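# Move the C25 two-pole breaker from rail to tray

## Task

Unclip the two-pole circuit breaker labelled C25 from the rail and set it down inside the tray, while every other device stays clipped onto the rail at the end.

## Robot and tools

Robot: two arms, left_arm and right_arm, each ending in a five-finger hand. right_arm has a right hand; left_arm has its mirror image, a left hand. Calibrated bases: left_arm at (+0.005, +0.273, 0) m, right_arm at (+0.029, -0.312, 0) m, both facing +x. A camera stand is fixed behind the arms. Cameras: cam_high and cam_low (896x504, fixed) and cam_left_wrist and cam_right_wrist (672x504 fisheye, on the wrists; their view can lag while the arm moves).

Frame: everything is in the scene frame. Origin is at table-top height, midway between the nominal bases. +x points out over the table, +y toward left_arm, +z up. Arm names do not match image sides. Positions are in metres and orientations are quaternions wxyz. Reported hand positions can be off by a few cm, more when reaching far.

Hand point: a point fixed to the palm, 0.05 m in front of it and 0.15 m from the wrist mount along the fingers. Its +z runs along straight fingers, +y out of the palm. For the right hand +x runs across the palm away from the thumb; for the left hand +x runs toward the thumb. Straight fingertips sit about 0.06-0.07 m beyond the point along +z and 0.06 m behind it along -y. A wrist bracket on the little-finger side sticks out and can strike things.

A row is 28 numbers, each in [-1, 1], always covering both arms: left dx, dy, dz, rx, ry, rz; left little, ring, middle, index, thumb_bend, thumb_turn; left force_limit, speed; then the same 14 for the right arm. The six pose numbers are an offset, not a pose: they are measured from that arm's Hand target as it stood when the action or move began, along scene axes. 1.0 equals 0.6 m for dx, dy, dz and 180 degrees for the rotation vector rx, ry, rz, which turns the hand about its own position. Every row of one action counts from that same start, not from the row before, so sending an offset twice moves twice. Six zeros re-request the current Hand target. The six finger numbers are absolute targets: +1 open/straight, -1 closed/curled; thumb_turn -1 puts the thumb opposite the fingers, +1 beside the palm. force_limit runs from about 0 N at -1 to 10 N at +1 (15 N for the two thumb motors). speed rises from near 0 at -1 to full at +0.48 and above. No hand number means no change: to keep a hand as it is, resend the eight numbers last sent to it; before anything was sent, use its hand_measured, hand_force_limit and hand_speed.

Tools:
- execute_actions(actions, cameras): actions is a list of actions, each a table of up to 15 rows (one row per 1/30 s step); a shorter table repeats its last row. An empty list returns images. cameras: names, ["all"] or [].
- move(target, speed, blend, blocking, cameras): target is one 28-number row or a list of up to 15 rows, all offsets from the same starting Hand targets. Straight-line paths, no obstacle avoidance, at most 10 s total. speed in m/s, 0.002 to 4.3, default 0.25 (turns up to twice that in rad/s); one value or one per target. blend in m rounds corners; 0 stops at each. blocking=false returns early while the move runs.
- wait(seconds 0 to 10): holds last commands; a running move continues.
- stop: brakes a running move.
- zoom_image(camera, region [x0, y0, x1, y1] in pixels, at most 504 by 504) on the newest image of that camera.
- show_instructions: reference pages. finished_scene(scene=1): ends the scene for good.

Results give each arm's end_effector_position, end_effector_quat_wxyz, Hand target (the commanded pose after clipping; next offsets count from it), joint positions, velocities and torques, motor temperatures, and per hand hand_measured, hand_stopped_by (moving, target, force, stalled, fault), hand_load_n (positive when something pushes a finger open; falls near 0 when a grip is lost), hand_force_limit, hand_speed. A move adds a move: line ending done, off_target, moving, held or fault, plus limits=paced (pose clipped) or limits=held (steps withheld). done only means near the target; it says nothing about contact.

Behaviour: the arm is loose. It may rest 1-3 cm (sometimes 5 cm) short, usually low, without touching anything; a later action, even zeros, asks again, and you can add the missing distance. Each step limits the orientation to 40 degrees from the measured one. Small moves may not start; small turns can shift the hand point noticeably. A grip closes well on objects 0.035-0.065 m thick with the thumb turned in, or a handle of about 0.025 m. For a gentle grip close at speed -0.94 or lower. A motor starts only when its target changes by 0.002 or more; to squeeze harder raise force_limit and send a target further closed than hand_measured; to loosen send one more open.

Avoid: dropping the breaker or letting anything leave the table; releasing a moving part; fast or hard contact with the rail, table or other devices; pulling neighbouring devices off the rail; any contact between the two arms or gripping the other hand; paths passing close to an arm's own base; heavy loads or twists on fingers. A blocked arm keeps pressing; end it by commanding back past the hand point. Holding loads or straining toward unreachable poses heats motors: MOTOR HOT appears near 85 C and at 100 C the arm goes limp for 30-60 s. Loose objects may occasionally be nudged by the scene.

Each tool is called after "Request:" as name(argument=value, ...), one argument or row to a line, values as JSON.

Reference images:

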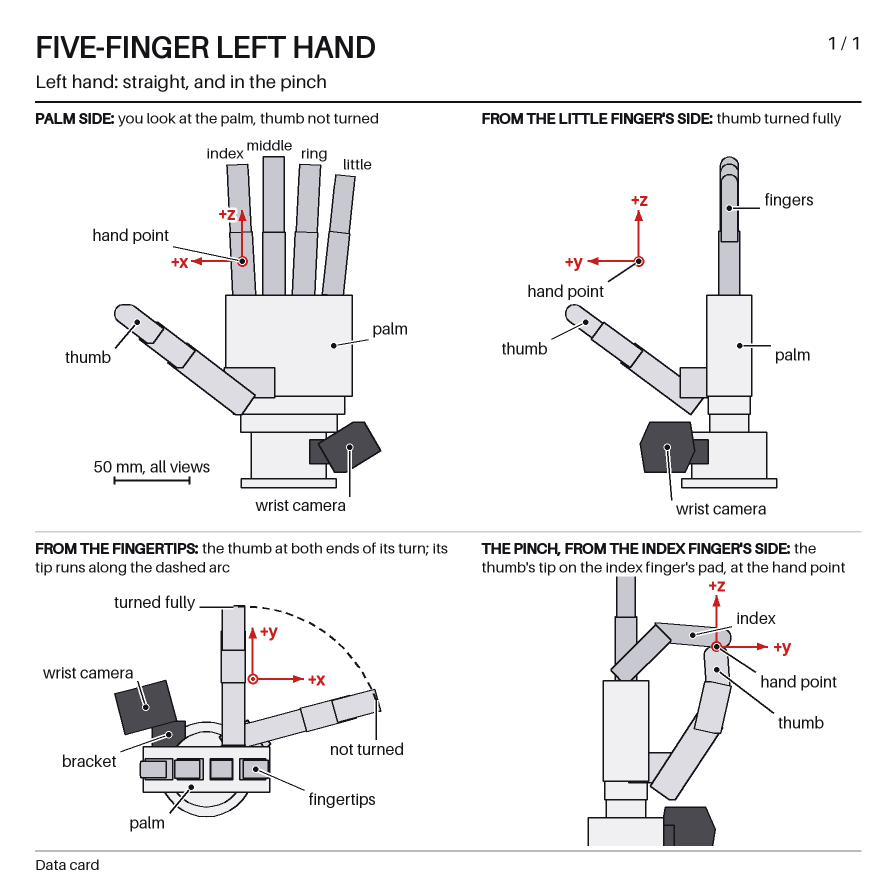

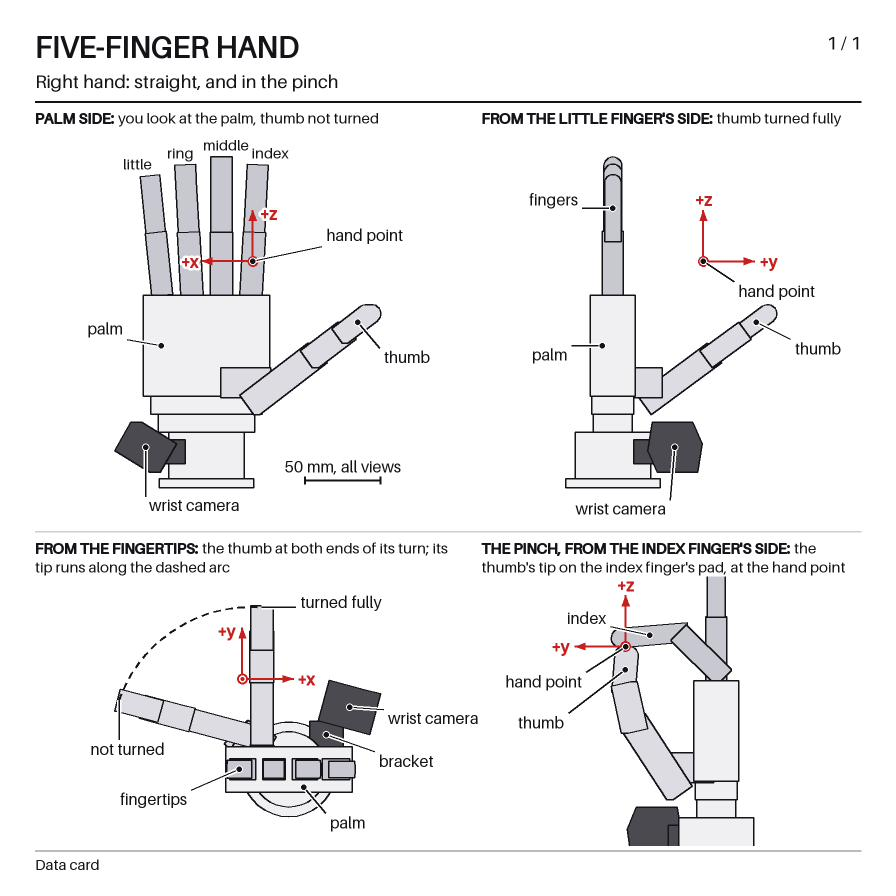

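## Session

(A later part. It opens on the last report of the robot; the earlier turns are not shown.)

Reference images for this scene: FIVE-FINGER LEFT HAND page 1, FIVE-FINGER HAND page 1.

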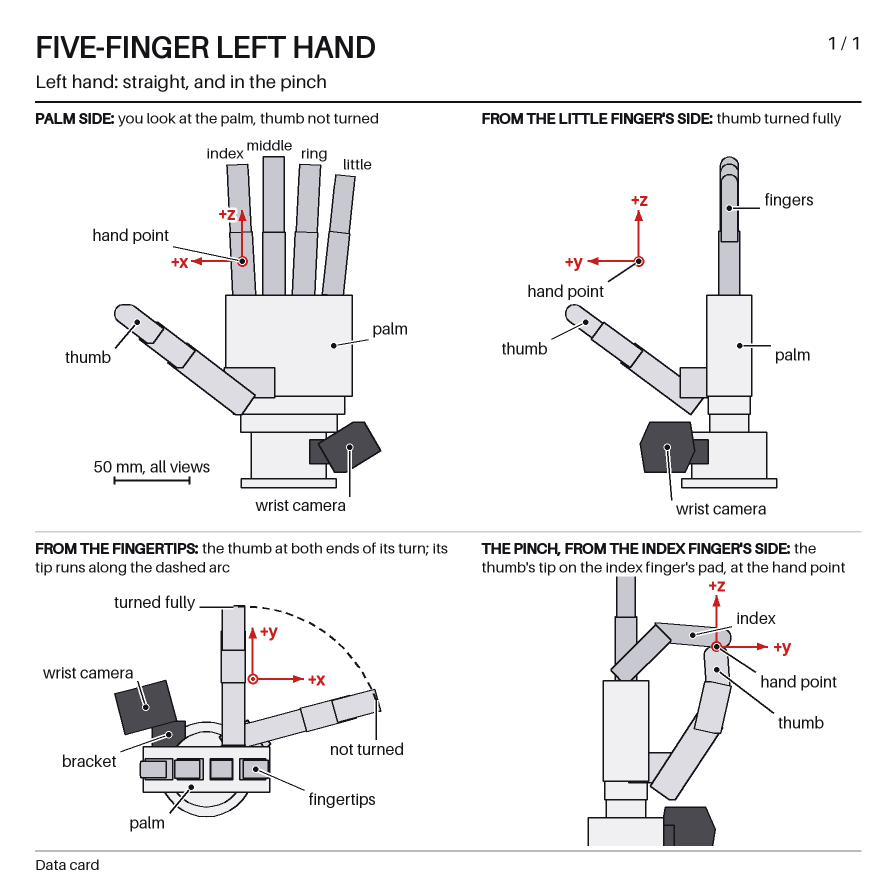

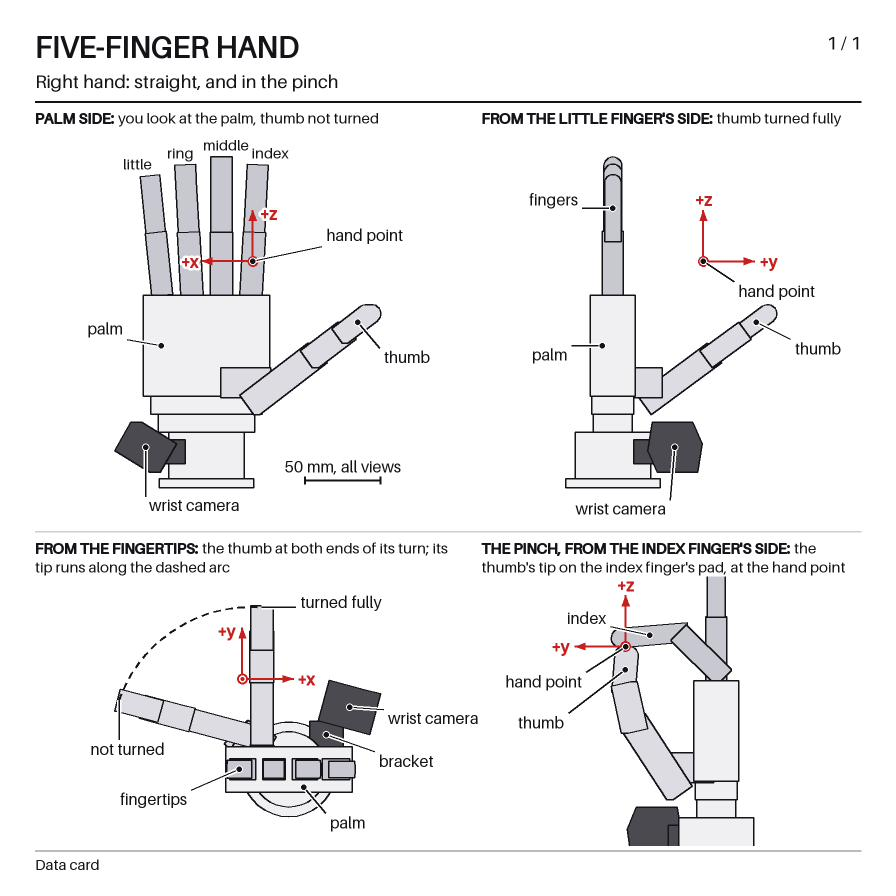

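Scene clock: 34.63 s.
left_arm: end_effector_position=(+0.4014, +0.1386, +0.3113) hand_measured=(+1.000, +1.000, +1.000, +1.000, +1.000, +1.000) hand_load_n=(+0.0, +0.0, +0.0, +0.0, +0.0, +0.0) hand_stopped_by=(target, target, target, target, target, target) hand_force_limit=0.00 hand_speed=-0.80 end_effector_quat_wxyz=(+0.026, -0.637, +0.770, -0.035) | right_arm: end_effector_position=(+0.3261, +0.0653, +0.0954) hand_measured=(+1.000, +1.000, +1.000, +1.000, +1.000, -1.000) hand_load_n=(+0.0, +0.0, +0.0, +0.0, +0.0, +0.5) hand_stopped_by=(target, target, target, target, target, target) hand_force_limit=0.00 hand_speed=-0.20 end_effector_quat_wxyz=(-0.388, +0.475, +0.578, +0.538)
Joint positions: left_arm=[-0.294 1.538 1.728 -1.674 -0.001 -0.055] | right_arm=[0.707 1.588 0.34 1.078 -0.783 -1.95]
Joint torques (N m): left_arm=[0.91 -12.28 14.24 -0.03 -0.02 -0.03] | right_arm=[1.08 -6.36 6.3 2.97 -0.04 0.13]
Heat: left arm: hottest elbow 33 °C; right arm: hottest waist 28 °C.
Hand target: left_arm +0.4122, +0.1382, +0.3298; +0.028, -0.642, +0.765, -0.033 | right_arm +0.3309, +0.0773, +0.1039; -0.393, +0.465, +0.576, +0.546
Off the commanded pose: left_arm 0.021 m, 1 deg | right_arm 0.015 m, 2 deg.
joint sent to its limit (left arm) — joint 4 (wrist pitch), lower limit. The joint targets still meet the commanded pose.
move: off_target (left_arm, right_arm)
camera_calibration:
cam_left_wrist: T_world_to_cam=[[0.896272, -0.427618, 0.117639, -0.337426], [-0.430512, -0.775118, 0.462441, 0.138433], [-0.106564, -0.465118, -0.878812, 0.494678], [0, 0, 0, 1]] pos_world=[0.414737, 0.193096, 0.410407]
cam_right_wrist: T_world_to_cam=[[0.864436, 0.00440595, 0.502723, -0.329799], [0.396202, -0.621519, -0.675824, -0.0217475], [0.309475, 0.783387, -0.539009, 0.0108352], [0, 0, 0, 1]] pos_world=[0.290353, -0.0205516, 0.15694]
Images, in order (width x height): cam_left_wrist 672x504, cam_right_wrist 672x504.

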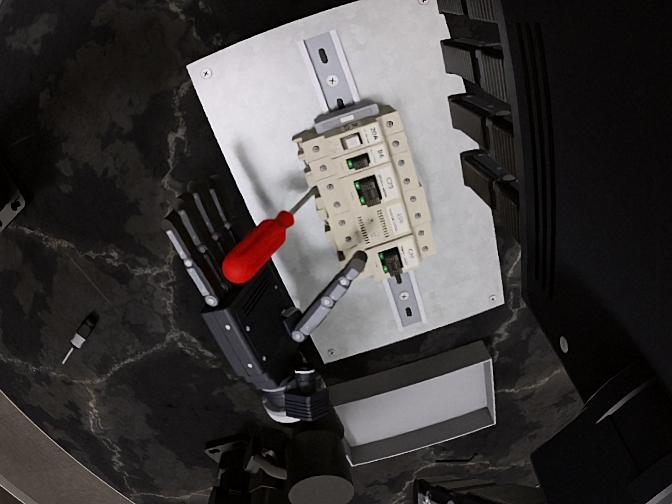

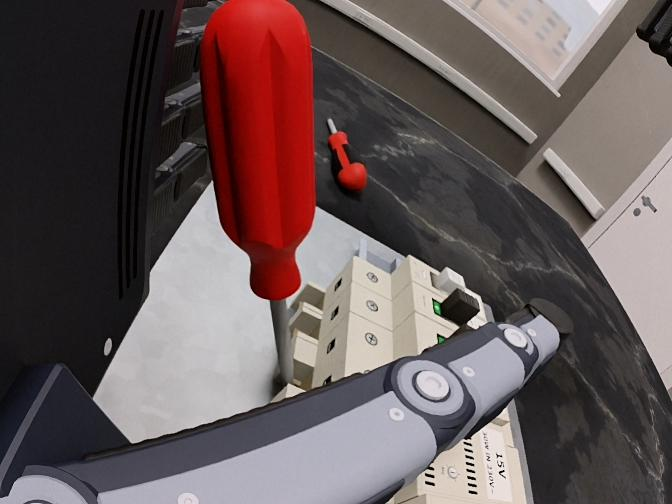

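Request:
move(
  target=[0,0,0,0,0,0,1,1,1,1,1,1,0,-0.8,0.005,0.016,0.0,0,0,0,1,1,1,1,1,-1,0,-0.2],
  speed=0.05,
  cameras=["cam_left_wrist","cam_right_wrist"],
)

Scene clock: 35.97 s.
left_arm: end_effector_position=(+0.4014, +0.1386, +0.3113) hand_measured=(+1.000, +1.000, +1.000, +1.000, +1.000, +1.000) hand_load_n=(+0.0, +0.0, +0.0, +0.0, +0.0, +0.0) hand_stopped_by=(target, target, target, target, target, target) hand_force_limit=0.00 hand_speed=-0.80 end_effector_quat_wxyz=(+0.026, -0.637, +0.770, -0.035) | right_arm: end_effector_position=(+0.3297, +0.0746, +0.0966) hand_measured=(+1.000, +1.000, +1.000, +1.000, +1.000, -1.000) hand_load_n=(+0.0, +0.0, +0.0, +0.0, +0.0, +0.5) hand_stopped_by=(target, target, target, target, target, target) hand_force_limit=0.00 hand_speed=-0.20 end_effector_quat_wxyz=(-0.387, +0.473, +0.578, +0.540)
Joint positions: left_arm=[-0.294 1.538 1.728 -1.674 -0.001 -0.055] | right_arm=[0.723 1.603 0.363 1.078 -0.766 -1.946]
Joint torques (N m): left_arm=[0.79 -12.34 14.19 -0.08 -0.01 -0.03] | right_arm=[1.32 -6.42 6.46 2.7 -0.05 0.15]
Heat: left arm: hottest elbow 33 °C; right arm: hottest waist 28 °C.
Hand target: left_arm +0.4122, +0.1382, +0.3298; +0.028, -0.642, +0.765, -0.033 | right_arm +0.3339, +0.0869, +0.1036; -0.393, +0.465, +0.576, +0.546
Off the commanded pose: left_arm 0.021 m, 1 deg | right_arm 0.015 m, 1 deg.
joint sent to its limit (left arm) — joint 4 (wrist pitch), lower limit. The joint targets still meet the commanded pose.
move: off_target (left_arm, right_arm)
camera_calibration:
cam_left_wrist: T_world_to_cam=[[0.896272, -0.427618, 0.117639, -0.337426], [-0.430512, -0.775118, 0.462441, 0.138433], [-0.106564, -0.465118, -0.878812, 0.494678], [0, 0, 0, 1]] pos_world=[0.414737, 0.193096, 0.410407]
cam_right_wrist: T_world_to_cam=[[0.862309, 0.00198339, 0.506378, -0.333004], [0.398466, -0.619749, -0.676119, -0.0174091], [0.312486, 0.784798, -0.535205, 0.00167782], [0, 0, 0, 1]] pos_world=[0.293565, -0.0114455, 0.157753]
Images, in order (width x height): cam_left_wrist 672x504, cam_right_wrist 672x504.

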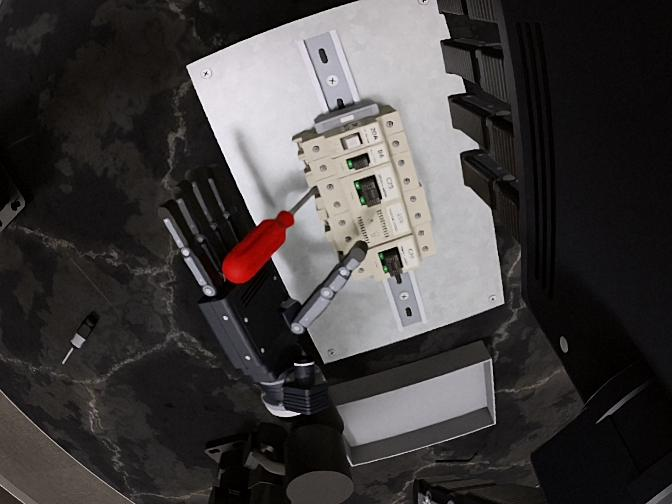

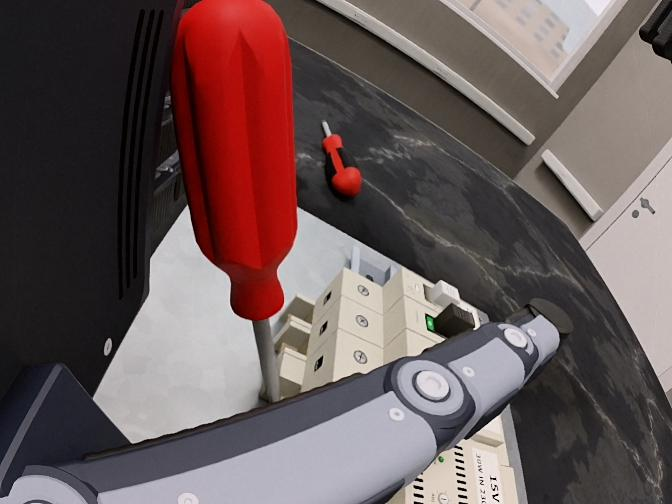

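Request:
move(
  target=[0,0,0,0,0,0,1,1,1,1,1,1,0,-0.8,0,0,0,0,0,0,-0.3,-0.3,-0.3,-0.3,-0.1,-1,-0.5,-0.7],
  speed=0.05,
  cameras=["cam_left_wrist","cam_right_wrist"],
)

Scene clock: 37.97 s.
left_arm: end_effector_position=(+0.4014, +0.1386, +0.3113) hand_measured=(+1.000, +1.000, +1.000, +1.000, +1.000, +1.000) hand_load_n=(+0.0, +0.0, +0.0, +0.0, -0.5, +0.0) hand_stopped_by=(target, target, target, target, target, target) hand_force_limit=0.00 hand_speed=-0.80 end_effector_quat_wxyz=(+0.026, -0.637, +0.770, -0.035) | right_arm: end_effector_position=(+0.3293, +0.0749, +0.0964) hand_measured=(-0.300, -0.300, -0.300, -0.300, +0.318, -1.000) hand_load_n=(+0.0, +0.0, +1.5, +0.0, +3.5, +0.5) hand_stopped_by=(target, target, target, target, force, target) hand_force_limit=-0.50 hand_speed=-0.70 end_effector_quat_wxyz=(-0.388, +0.473, +0.578, +0.540)
Joint positions: left_arm=[-0.294 1.538 1.728 -1.674 -0.001 -0.055] | right_arm=[0.724 1.604 0.363 1.078 -0.766 -1.946]
Joint torques (N m): left_arm=[0.97 -12.16 14.28 -0.09 -0.01 -0.01] | right_arm=[1.08 -6.48 6.48 2.7 -0.03 0.12]
Heat: left arm: hottest elbow 33 °C; right arm: hottest waist 28 °C.
Hand target: left_arm +0.4122, +0.1382, +0.3298; +0.028, -0.642, +0.765, -0.033 | right_arm +0.3338, +0.0869, +0.1037; -0.393, +0.465, +0.576, +0.546
Off the commanded pose: left_arm 0.021 m, 1 deg | right_arm 0.015 m, 1 deg.
joint sent to its limit (left arm) — joint 4 (wrist pitch), lower limit. The joint targets still meet the commanded pose.
move: off_target (left_arm, right_arm)
camera_calibration:
cam_left_wrist: T_world_to_cam=[[0.896272, -0.427618, 0.117639, -0.337426], [-0.430512, -0.775118, 0.462441, 0.138433], [-0.106564, -0.465118, -0.878812, 0.494678], [0, 0, 0, 1]] pos_world=[0.414737, 0.193096, 0.410407]
cam_right_wrist: T_world_to_cam=[[0.86269, 0.00307152, 0.505724, -0.332686], [0.398651, -0.619456, -0.676277, -0.0171961], [0.311197, 0.785025, -0.535623, 0.00192951], [0, 0, 0, 1]] pos_world=[0.29326, -0.0111451, 0.157652]
Images, in order (width x height): cam_left_wrist 672x504, cam_right_wrist 672x504.

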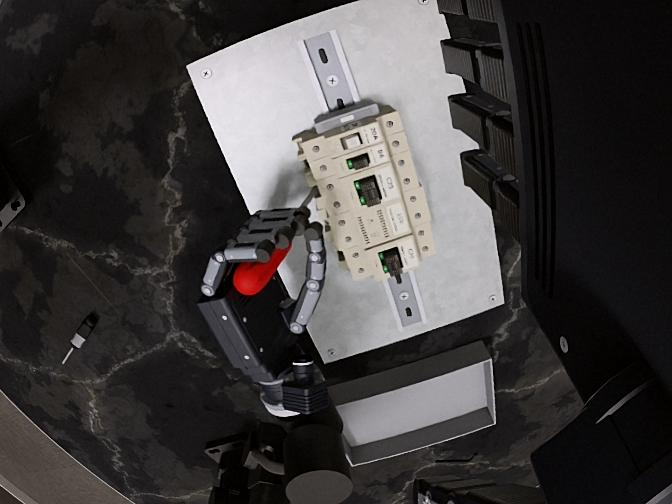

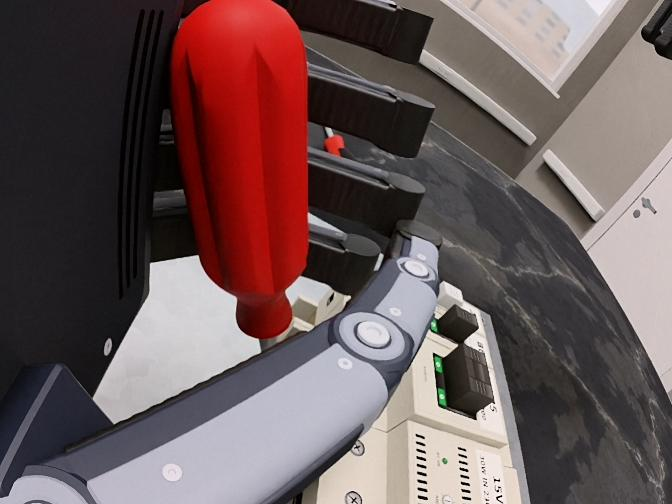

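Request:
move(
  target=[
    [0,0,0,0,0,0,1,1,1,1,1,1,0,-0.8,0,0,0,0,0,0,-0.3,-0.3,-0.3,-0.3,0.9,-1,-0.5,-0.5],
    [0,0,0,0,0,0,1,1,1,1,1,1,0,-0.8,0,0,0,0,0,0,-0.9,-0.9,-0.9,-0.9,0.9,-1,-0.6,-0.7],
  ],
  speed=0.05,
  cameras=["cam_left_wrist","cam_right_wrist"],
)

Scene clock: 40.27 s.
left_arm: end_effector_position=(+0.4014, +0.1386, +0.3113) hand_measured=(+1.000, +1.000, +1.000, +1.000, +1.000, +1.000) hand_load_n=(+0.0, +0.0, +0.0, +0.0, -0.5, +0.0) hand_stopped_by=(target, target, target, target, target, target) hand_force_limit=0.00 hand_speed=-0.80 end_effector_quat_wxyz=(+0.026, -0.637, +0.770, -0.035) | right_arm: end_effector_position=(+0.3308, +0.0765, +0.0979) hand_measured=(-0.900, -0.900, -0.740, -0.630, +0.900, -1.000) hand_load_n=(+0.0, +0.0, +0.5, +0.0, +0.0, +0.5) hand_stopped_by=(target, target, force, force, target, target) hand_force_limit=-0.60 hand_speed=-0.70 end_effector_quat_wxyz=(-0.387, +0.472, +0.578, +0.541)
Joint positions: left_arm=[-0.294 1.538 1.728 -1.674 -0.001 -0.055] | right_arm=[0.725 1.605 0.368 1.078 -0.764 -1.946]
Joint torques (N m): left_arm=[0.85 -12.28 14.16 -0.05 -0.02 -0.02] | right_arm=[0.79 -6.53 6.06 2.77 -0.11 0.11]
Heat: left arm: hottest elbow 34 °C; right arm: hottest waist 28 °C.
Hand target: left_arm +0.4122, +0.1382, +0.3298; +0.028, -0.642, +0.765, -0.033 | right_arm +0.3338, +0.0870, +0.1038; -0.393, +0.465, +0.576, +0.546
Off the commanded pose: left_arm 0.021 m, 1 deg | right_arm 0.012 m, 1 deg.
joint sent to its limit (left arm) — joint 4 (wrist pitch), lower limit. The joint targets still meet the commanded pose.
move: off_target (left_arm, right_arm); target 2's new numbers were sent with right_arm's hand 0.015 m and 1 deg from that target
camera_calibration:
cam_left_wrist: T_world_to_cam=[[0.896272, -0.427618, 0.117639, -0.337426], [-0.430512, -0.775118, 0.462441, 0.138433], [-0.106564, -0.465118, -0.878812, 0.494678], [0, 0, 0, 1]] pos_world=[0.414737, 0.193096, 0.410407]
cam_right_wrist: T_world_to_cam=[[0.860994, 0.00112656, 0.508615, -0.33436], [0.400451, -0.618027, -0.676522, -0.0165125], [0.313575, 0.786156, -0.532568, -0.000239436], [0, 0, 0, 1]] pos_world=[0.294569, -0.00964024, 0.158762]
Images, in order (width x height): cam_left_wrist 672x504, cam_right_wrist 672x504.

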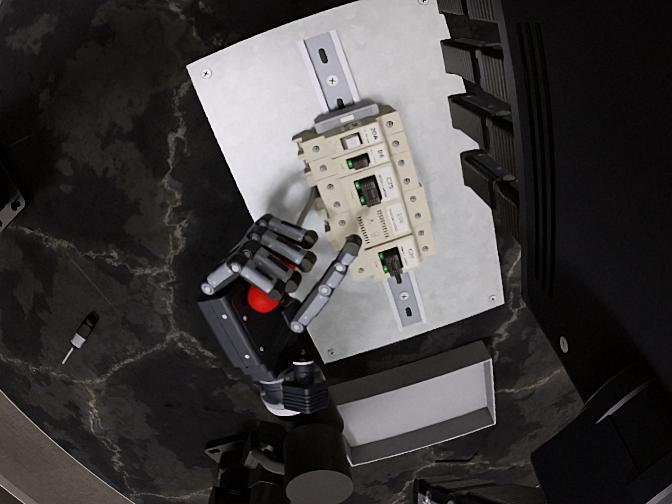

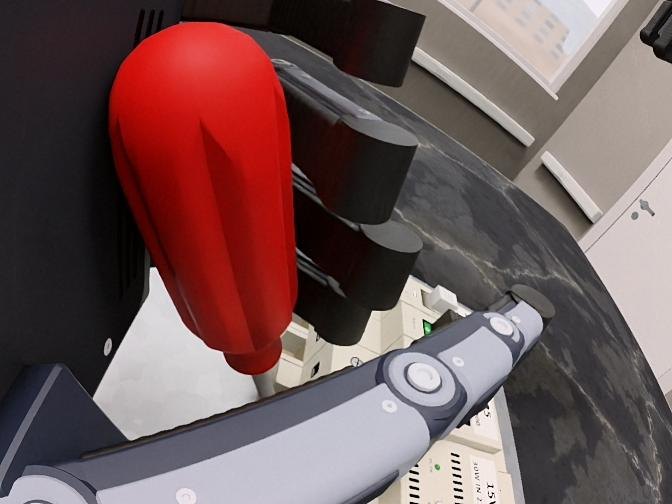

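Request:
zoom_image(
  camera="cam_left_wrist",
  region=[230, 130, 400, 320],
)

Request:
zoom_image(
  camera="cam_right_wrist",
  region=[200, 280, 420, 400],
)

Scaled by 2.653 from the camera's 672x504 image, which has a finer 960x720 frame.

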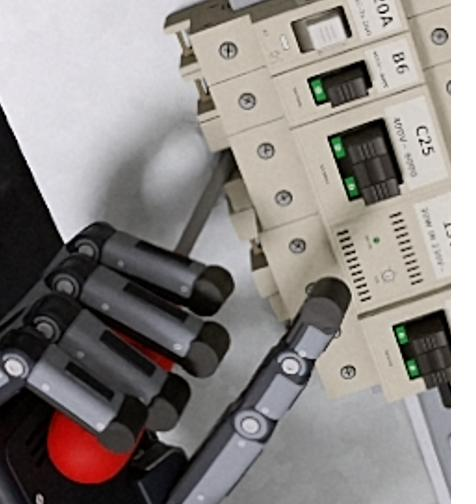

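Scaled by 2.291 from the camera's 672x504 image, which has a finer 960x720 frame.

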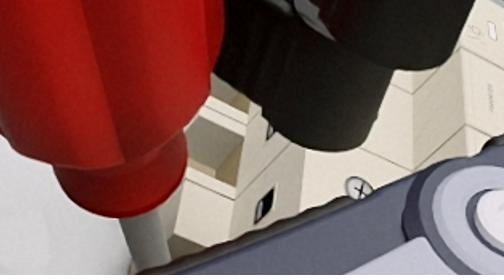

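Request:
move(
  target=[0,0,0,0,0,0,1,1,1,1,1,1,0,-0.8,0,0,0,0,0,0,0.1,0.1,0.1,0.1,0.9,-1,-0.5,-0.6],
  speed=0.05,
  cameras=["cam_left_wrist","cam_right_wrist"],
)

Request:
zoom_image(
  camera="cam_left_wrist",
  region=[230, 130, 400, 320],
)

Scene clock: 41.73 s.
left_arm: end_effector_position=(+0.4014, +0.1386, +0.3113) hand_measured=(+1.000, +1.000, +1.000, +1.000, +1.000, +1.000) hand_load_n=(+0.0, +0.0, +0.0, +0.0, +0.0, +0.0) hand_stopped_by=(target, target, target, target, target, target) hand_force_limit=0.00 hand_speed=-0.80 end_effector_quat_wxyz=(+0.026, -0.637, +0.770, -0.035) | right_arm: end_effector_position=(+0.3308, +0.0765, +0.0979) hand_measured=(+0.100, +0.100, +0.100, +0.100, +0.900, -1.000) hand_load_n=(+0.0, +0.0, +0.0, +0.0, +0.0, +0.0) hand_stopped_by=(target, target, target, target, target, target) hand_force_limit=-0.50 hand_speed=-0.60 end_effector_quat_wxyz=(-0.387, +0.472, +0.578, +0.541)
Joint positions: left_arm=[-0.294 1.538 1.728 -1.674 -0.001 -0.055] | right_arm=[0.725 1.605 0.368 1.078 -0.764 -1.946]
Joint torques (N m): left_arm=[0.62 -12.34 14.23 -0.01 -0.01 -0.02] | right_arm=[0.91 -6.89 6.12 2.77 -0.11 0.13]
Heat: left arm: hottest elbow 34 °C; right arm: hottest waist 28 °C.
Hand target: left_arm +0.4122, +0.1382, +0.3298; +0.028, -0.642, +0.765, -0.033 | right_arm +0.3338, +0.0870, +0.1038; -0.393, +0.465, +0.576, +0.546
Off the commanded pose: left_arm 0.021 m, 1 deg | right_arm 0.012 m, 1 deg.
joint sent to its limit (left arm) — joint 4 (wrist pitch), lower limit. The joint targets still meet the commanded pose.
move: off_target (left_arm, right_arm)
camera_calibration:
cam_left_wrist: T_world_to_cam=[[0.896272, -0.427618, 0.117639, -0.337426], [-0.430512, -0.775118, 0.462441, 0.138433], [-0.106564, -0.465118, -0.878812, 0.494678], [0, 0, 0, 1]] pos_world=[0.414737, 0.193096, 0.410407]
cam_right_wrist: T_world_to_cam=[[0.861208, 0.00108208, 0.508252, -0.334365], [0.400145, -0.618018, -0.676711, -0.0163924], [0.313377, 0.786163, -0.532675, -0.000163818], [0, 0, 0, 1]] pos_world=[0.294568, -0.0096402, 0.158762]
Images, in order (width x height): cam_left_wrist 672x504, cam_right_wrist 672x504.

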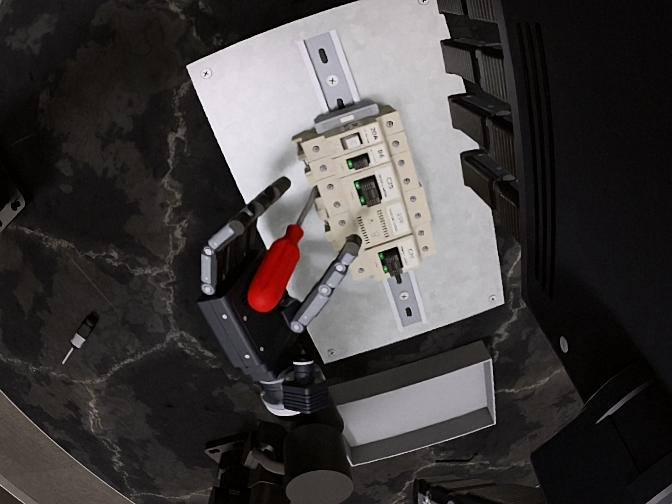

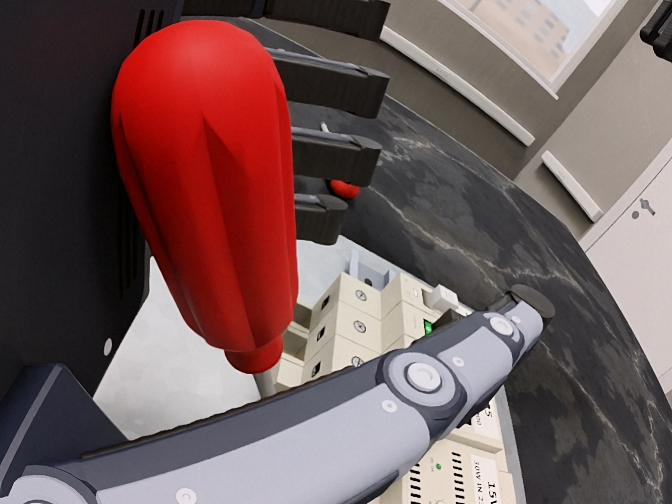

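Scaled by 2.653 from the camera's 672x504 image, which has a finer 960x720 frame.

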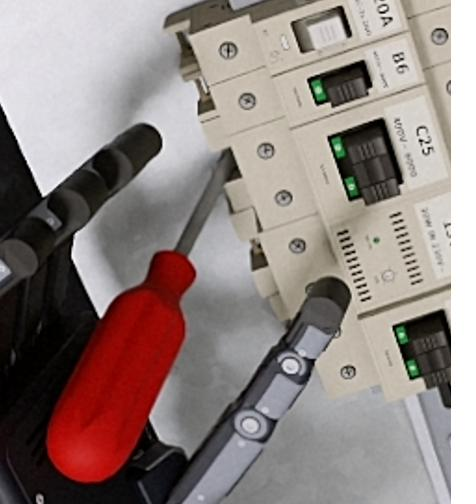

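Request:
move(
  target=[0,0,0,0,0,0,1,1,1,1,1,1,0,-0.8,-0.001,-0.0325,0.003,0.0536,-0.0017,0.0144,0.3,0.3,0.3,0.3,0.9,-1,-0.5,-0.6],
  speed=0.05,
  cameras=["cam_left_wrist","cam_right_wrist"],
)

Request:
zoom_image(
  camera="cam_left_wrist",
  region=[230, 130, 400, 320],
)

Scene clock: 45.33 s.
left_arm: end_effector_position=(+0.4014, +0.1386, +0.3113) hand_measured=(+1.000, +1.000, +1.000, +1.000, +1.000, +1.000) hand_load_n=(+0.0, -0.5, +0.0, +0.0, +0.5, +0.0) hand_stopped_by=(target, target, target, target, target, target) hand_force_limit=0.00 hand_speed=-0.80 end_effector_quat_wxyz=(+0.026, -0.637, +0.770, -0.035) | right_arm: end_effector_position=(+0.3278, +0.0723, +0.1075) hand_measured=(+0.300, +0.300, +0.300, +0.300, +0.900, -1.000) hand_load_n=(+0.0, +0.0, +0.0, +0.0, +0.0, +0.5) hand_stopped_by=(target, target, target, target, target, target) hand_force_limit=-0.50 hand_speed=-0.60 end_effector_quat_wxyz=(-0.440, +0.412, +0.547, +0.581)
Joint positions: left_arm=[-0.294 1.538 1.728 -1.674 -0.001 -0.055] | right_arm=[0.673 1.819 0.368 1.549 -0.887 -1.772]
Joint torques (N m): left_arm=[0.97 -12.28 14.17 -0.06 -0.01 -0.02] | right_arm=[-1.32 -7.41 2.59 2.99 -0.14 0.13]
Heat: left arm: hottest elbow 34 °C; right arm: hottest waist 28 °C.
Hand target: left_arm +0.4122, +0.1382, +0.3298; +0.028, -0.642, +0.765, -0.033 | right_arm +0.3332, +0.0675, +0.1056; -0.441, +0.416, +0.539, +0.584
Off the commanded pose: left_arm 0.021 m, 1 deg | right_arm 0.007 m, 1 deg.
joint sent to its limit (left arm) — joint 4 (wrist pitch), lower limit. The joint targets still meet the commanded pose.
joint sent to its limit (right arm) — joint 4 (wrist pitch), upper limit. The joint targets still meet the commanded pose.
move: off_target (left_arm)
camera_calibration:
cam_left_wrist: T_world_to_cam=[[0.896272, -0.427618, 0.117639, -0.337426], [-0.430512, -0.775118, 0.462441, 0.138433], [-0.106564, -0.465118, -0.878812, 0.494678], [0, 0, 0, 1]] pos_world=[0.414737, 0.193096, 0.410407]
cam_right_wrist: T_world_to_cam=[[0.85301, -0.0320946, 0.520907, -0.332961], [0.449267, -0.462758, -0.764209, -0.0292133], [0.26558, 0.885904, -0.380318, 0.00130366], [0, 0, 0, 1]] pos_world=[0.296798, -0.0253598, 0.151612]
Images, in order (width x height): cam_left_wrist 672x504, cam_right_wrist 672x504.

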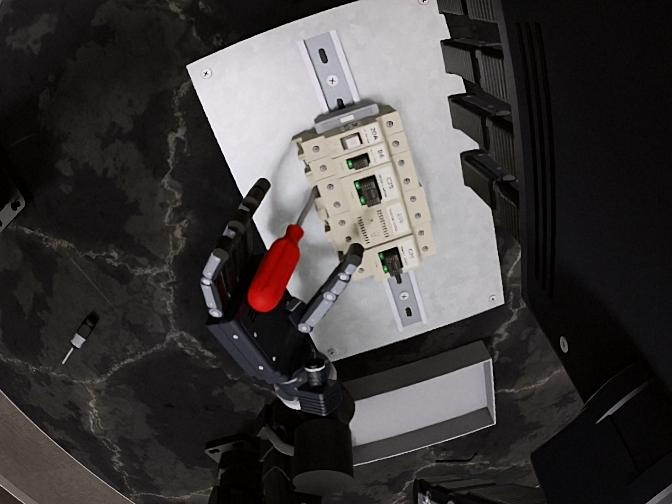

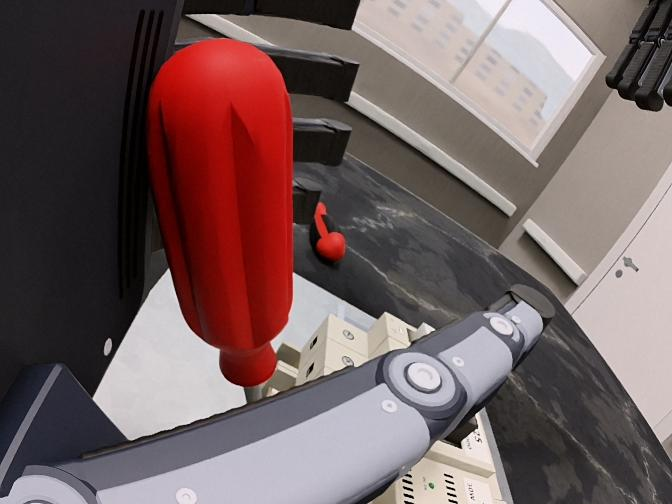

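Scaled by 2.653 from the camera's 672x504 image, which has a finer 960x720 frame.

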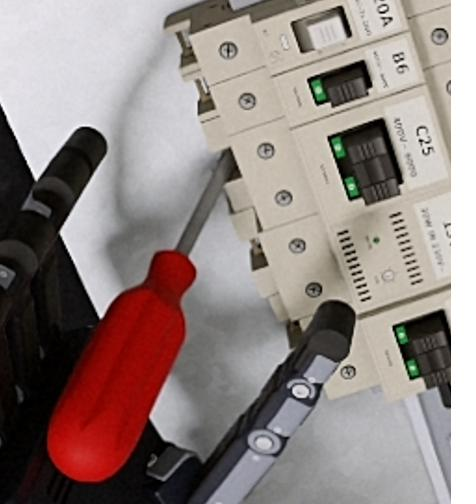

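Request:
move(
  target=[0,0,0,0,0,0,1,1,1,1,1,1,0,-0.8,0.001,-0.032,-0.008,0,0,0,0.3,0.3,0.3,0.3,0.9,-1,-0.5,-0.6],
  speed=0.05,
  cameras=[],
)

Scene clock: 46.53 s.
left_arm: end_effector_position=(+0.4014, +0.1386, +0.3113) hand_measured=(+1.000, +1.000, +1.000, +1.000, +1.000, +1.000) hand_load_n=(+0.0, +0.0, +0.0, +0.0, +0.0, +0.0) hand_stopped_by=(target, target, target, target, target, target) hand_force_limit=0.00 hand_speed=-0.80 end_effector_quat_wxyz=(+0.026, -0.637, +0.770, -0.035) | right_arm: end_effector_position=(+0.3293, +0.0540, +0.0996) hand_measured=(+0.300, +0.300, +0.300, +0.300, +0.900, -1.000) hand_load_n=(+0.0, +0.5, +0.0, +0.0, +0.0, +0.0) hand_stopped_by=(target, target, target, target, target, target) hand_force_limit=-0.50 hand_speed=-0.60 end_effector_quat_wxyz=(-0.441, +0.421, +0.549, +0.571)
Joint positions: left_arm=[-0.294 1.538 1.728 -1.674 -0.001 -0.055] | right_arm=[0.621 1.819 0.342 1.549 -0.941 -1.772]
Joint torques (N m): left_arm=[0.91 -12.28 14.24 -0.08 -0.02 -0.01] | right_arm=[-1.61 -7.94 2.11 2.86 -0.13 0.01]
Heat: left arm: hottest elbow 34 °C; right arm: hottest waist 28 °C.
Hand target: left_arm +0.4122, +0.1382, +0.3298; +0.028, -0.642, +0.765, -0.033 | right_arm +0.3337, +0.0483, +0.1007; -0.441, +0.416, +0.539, +0.584
Off the commanded pose: left_arm 0.021 m, 1 deg | right_arm 0.007 m, 2 deg.
joint sent to its limit (left arm) — joint 4 (wrist pitch), lower limit. The joint targets still meet the commanded pose.
joint sent to its limit (right arm) — joint 4 (wrist pitch), upper limit. The joint targets still meet the commanded pose.
move: off_target (left_arm)
No camera images: "cameras" was empty.

Request:
move(
  target=[
    [0,0,0,0,0,0,1,1,1,1,1,1,0,-0.8,0,0,0,0,0,0,0.05,0.05,0.05,0.05,0.4,-1,-0.5,-0.5],
    [0,0,0,0,0,0,1,1,1,1,1,1,0,-0.8,0,0,0,0,0,0,0.05,0.05,0.05,0.05,-0.5,-1,-0.4,-0.8],
  ],
  speed=0.05,
  cameras=["cam_left_wrist","cam_right_wrist"],
)

Request:
zoom_image(
  camera="cam_left_wrist",
  region=[230, 130, 400, 320],
)

Scene clock: 49.73 s.
left_arm: end_effector_position=(+0.4014, +0.1386, +0.3113) hand_measured=(+1.000, +1.000, +1.000, +1.000, +1.000, +1.000) hand_load_n=(+0.5, +0.0, +0.0, +0.0, -0.5, +0.0) hand_stopped_by=(target, target, target, target, target, target) hand_force_limit=0.00 hand_speed=-0.80 end_effector_quat_wxyz=(+0.026, -0.637, +0.770, -0.035) | right_arm: end_effector_position=(+0.3292, +0.0539, +0.1003) hand_measured=(+0.050, +0.050, +0.050, +0.050, -0.110, -1.000) hand_load_n=(+0.0, +0.5, +0.0, +0.0, +4.5, +0.0) hand_stopped_by=(target, target, target, target, force, target) hand_force_limit=-0.40 hand_speed=-0.80 end_effector_quat_wxyz=(-0.441, +0.420, +0.550, +0.572)
Joint positions: left_arm=[-0.294 1.538 1.728 -1.674 -0.001 -0.055] | right_arm=[0.62 1.819 0.342 1.552 -0.944 -1.772]
Joint torques (N m): left_arm=[0.97 -12.28 14.24 -0.02 -0.02 -0.02] | right_arm=[-1.32 -7.94 2.13 2.66 -0.04 -0.01]
Motor temperatures (°C): left_arm=[24 28 35 21 24 21] | right_arm=[28 28 26 23 23 26]
Heat: left arm: hottest elbow 35 °C; right arm: hottest waist 28 °C.
Hand target: left_arm +0.4122, +0.1382, +0.3298; +0.028, -0.642, +0.765, -0.033 | right_arm +0.3338, +0.0482, +0.1007; -0.441, +0.416, +0.539, +0.584
Off the commanded pose: left_arm 0.021 m, 1 deg | right_arm 0.007 m, 2 deg.
joint sent to its limit (left arm) — joint 4 (wrist pitch), lower limit. The joint targets still meet the commanded pose.
joint sent to its limit (right arm) — joint 4 (wrist pitch), upper limit. The joint targets still meet the commanded pose.
move: off_target (left_arm)
camera_calibration:
cam_left_wrist: T_world_to_cam=[[0.896272, -0.427618, 0.117639, -0.337426], [-0.430512, -0.775118, 0.462441, 0.138433], [-0.106564, -0.465118, -0.878812, 0.494678], [0, 0, 0, 1]] pos_world=[0.414737, 0.193096, 0.410407]
cam_right_wrist: T_world_to_cam=[[0.861022, -0.0201363, 0.50817, -0.332922], [0.439009, -0.474996, -0.76266, -0.0400374], [0.256736, 0.879757, -0.400142, 0.0197386], [0, 0, 0, 1]] pos_world=[0.299162, -0.0430867, 0.146544]
Images, in order (width x height): cam_left_wrist 672x504, cam_right_wrist 672x504.

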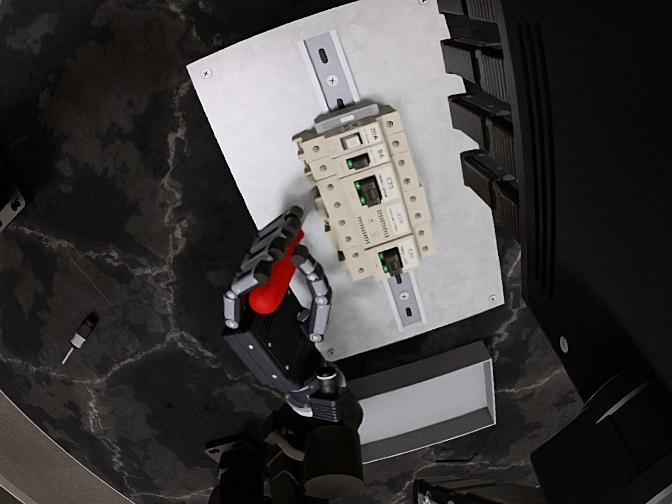

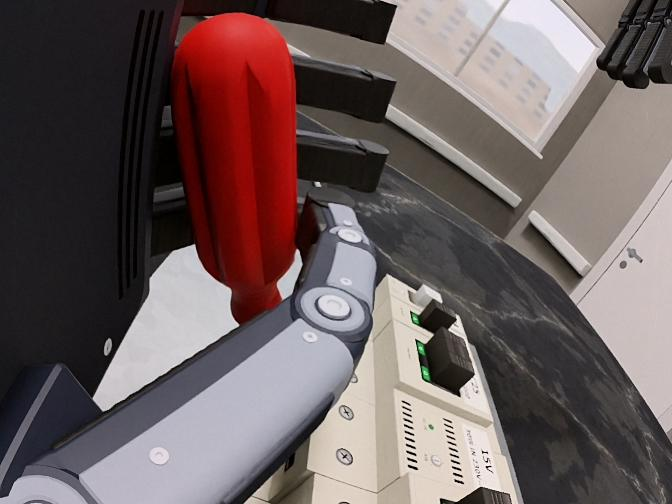

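Scaled by 2.653 from the camera's 672x504 image, which has a finer 960x720 frame.

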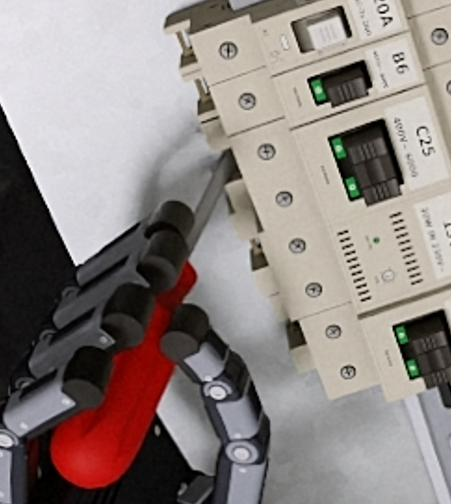

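Request:
move(
  target=[0,0,0,0,0,0,1,1,1,1,1,1,0,-0.8,0,0,0,0,0,0,-0.5,-0.5,-0.5,-0.5,-0.5,-1,-0.3,-0.8],
  speed=0.05,
  cameras=["cam_left_wrist","cam_right_wrist"],
)

Request:
zoom_image(
  camera="cam_left_wrist",
  region=[230, 130, 400, 320],
)

Scene clock: 51.13 s.
left_arm: end_effector_position=(+0.4014, +0.1386, +0.3113) hand_measured=(+1.000, +1.000, +1.000, +1.000, +1.000, +1.000) hand_load_n=(+0.0, +0.0, +0.0, +0.0, +0.0, +0.0) hand_stopped_by=(target, target, target, target, target, target) hand_force_limit=0.00 hand_speed=-0.80 end_effector_quat_wxyz=(+0.026, -0.637, +0.770, -0.035) | right_arm: end_effector_position=(+0.3307, +0.0549, +0.1024) hand_measured=(-0.500, -0.500, -0.222, -0.150, -0.110, -1.000) hand_load_n=(+0.0, +1.5, +7.0, +0.0, +6.5, +0.0) hand_stopped_by=(target, target, force, force, force, target) hand_force_limit=-0.30 hand_speed=-0.80 end_effector_quat_wxyz=(-0.440, +0.417, +0.550, +0.575)
Joint positions: left_arm=[-0.294 1.538 1.728 -1.674 -0.001 -0.055] | right_arm=[0.62 1.819 0.347 1.555 -0.944 -1.773]
Joint torques (N m): left_arm=[1.08 -12.4 14.23 -0.01 -0.01 -0.02] | right_arm=[-1.55 -7.88 1.83 2.56 -0.03 0]
Heat: left arm: hottest elbow 35 °C; right arm: hottest waist 28 °C.
Hand target: left_arm +0.4122, +0.1382, +0.3298; +0.028, -0.642, +0.765, -0.033 | right_arm +0.3338, +0.0483, +0.1008; -0.441, +0.416, +0.539, +0.584
Off the commanded pose: left_arm 0.021 m, 1 deg | right_arm 0.008 m, 2 deg.
joint sent to its limit (left arm) — joint 4 (wrist pitch), lower limit. The joint targets still meet the commanded pose.
joint sent to its limit (right arm) — joint 4 (wrist pitch), upper limit. The joint targets still meet the commanded pose.
move: off_target (left_arm)
camera_calibration:
cam_left_wrist: T_world_to_cam=[[0.896272, -0.427618, 0.117639, -0.337426], [-0.430512, -0.775118, 0.462441, 0.138433], [-0.106564, -0.465118, -0.878812, 0.494678], [0, 0, 0, 1]] pos_world=[0.414737, 0.193096, 0.410407]
cam_right_wrist: T_world_to_cam=[[0.85732, -0.0228382, 0.514276, -0.334492], [0.444321, -0.471668, -0.761648, -0.0406642], [0.259963, 0.88148, -0.394223, 0.0175388], [0, 0, 0, 1]] pos_world=[0.300276, -0.0422794, 0.147964]
Images, in order (width x height): cam_left_wrist 672x504, cam_right_wrist 672x504.

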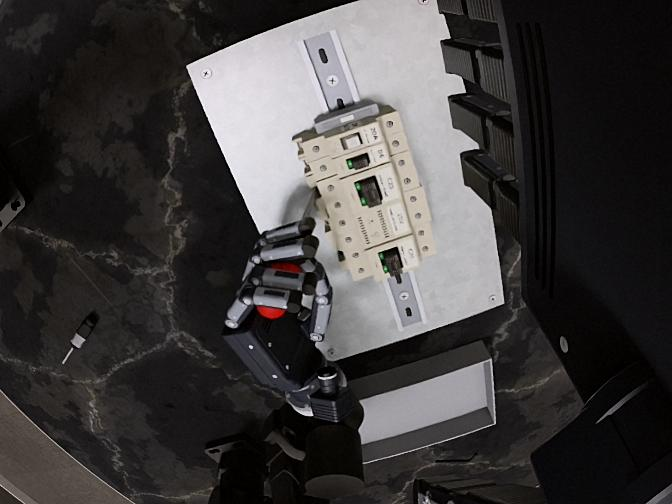

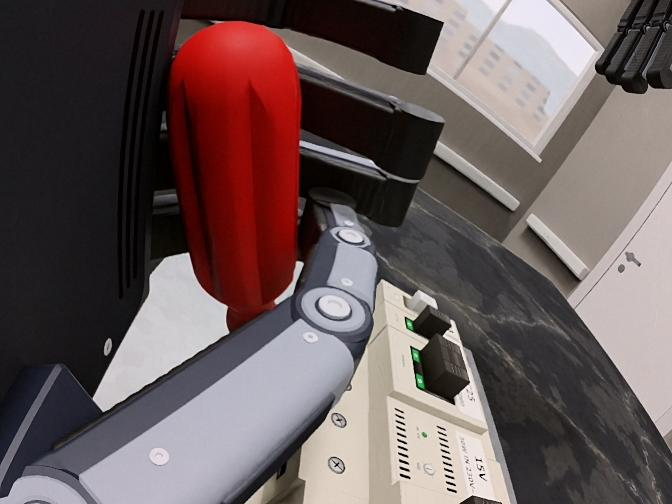

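Scaled by 2.653 from the camera's 672x504 image, which has a finer 960x720 frame.

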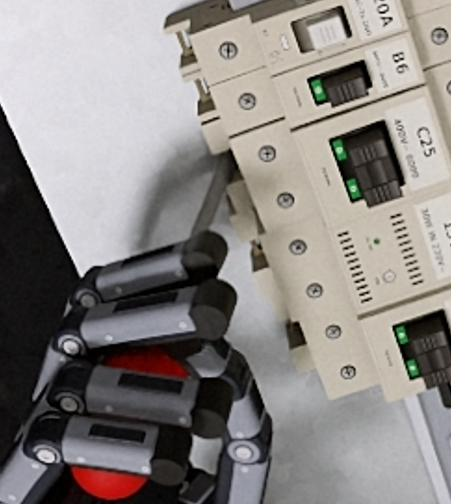

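Request:
zoom_image(
  camera="cam_left_wrist",
  region=[305, 150, 425, 240],
)

Request:
zoom_image(
  camera="cam_right_wrist",
  region=[330, 270, 510, 430],
)

Scaled by 4.200 from the camera's 672x504 image, which has a finer 960x720 frame.

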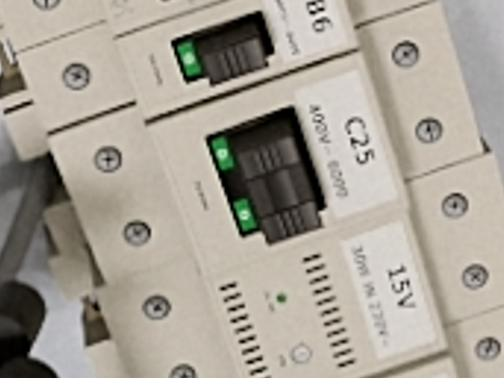

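Scaled by 2.800 from the camera's 672x504 image, which has a finer 960x720 frame.

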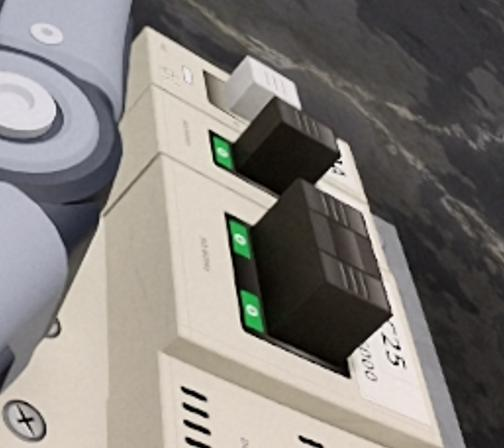

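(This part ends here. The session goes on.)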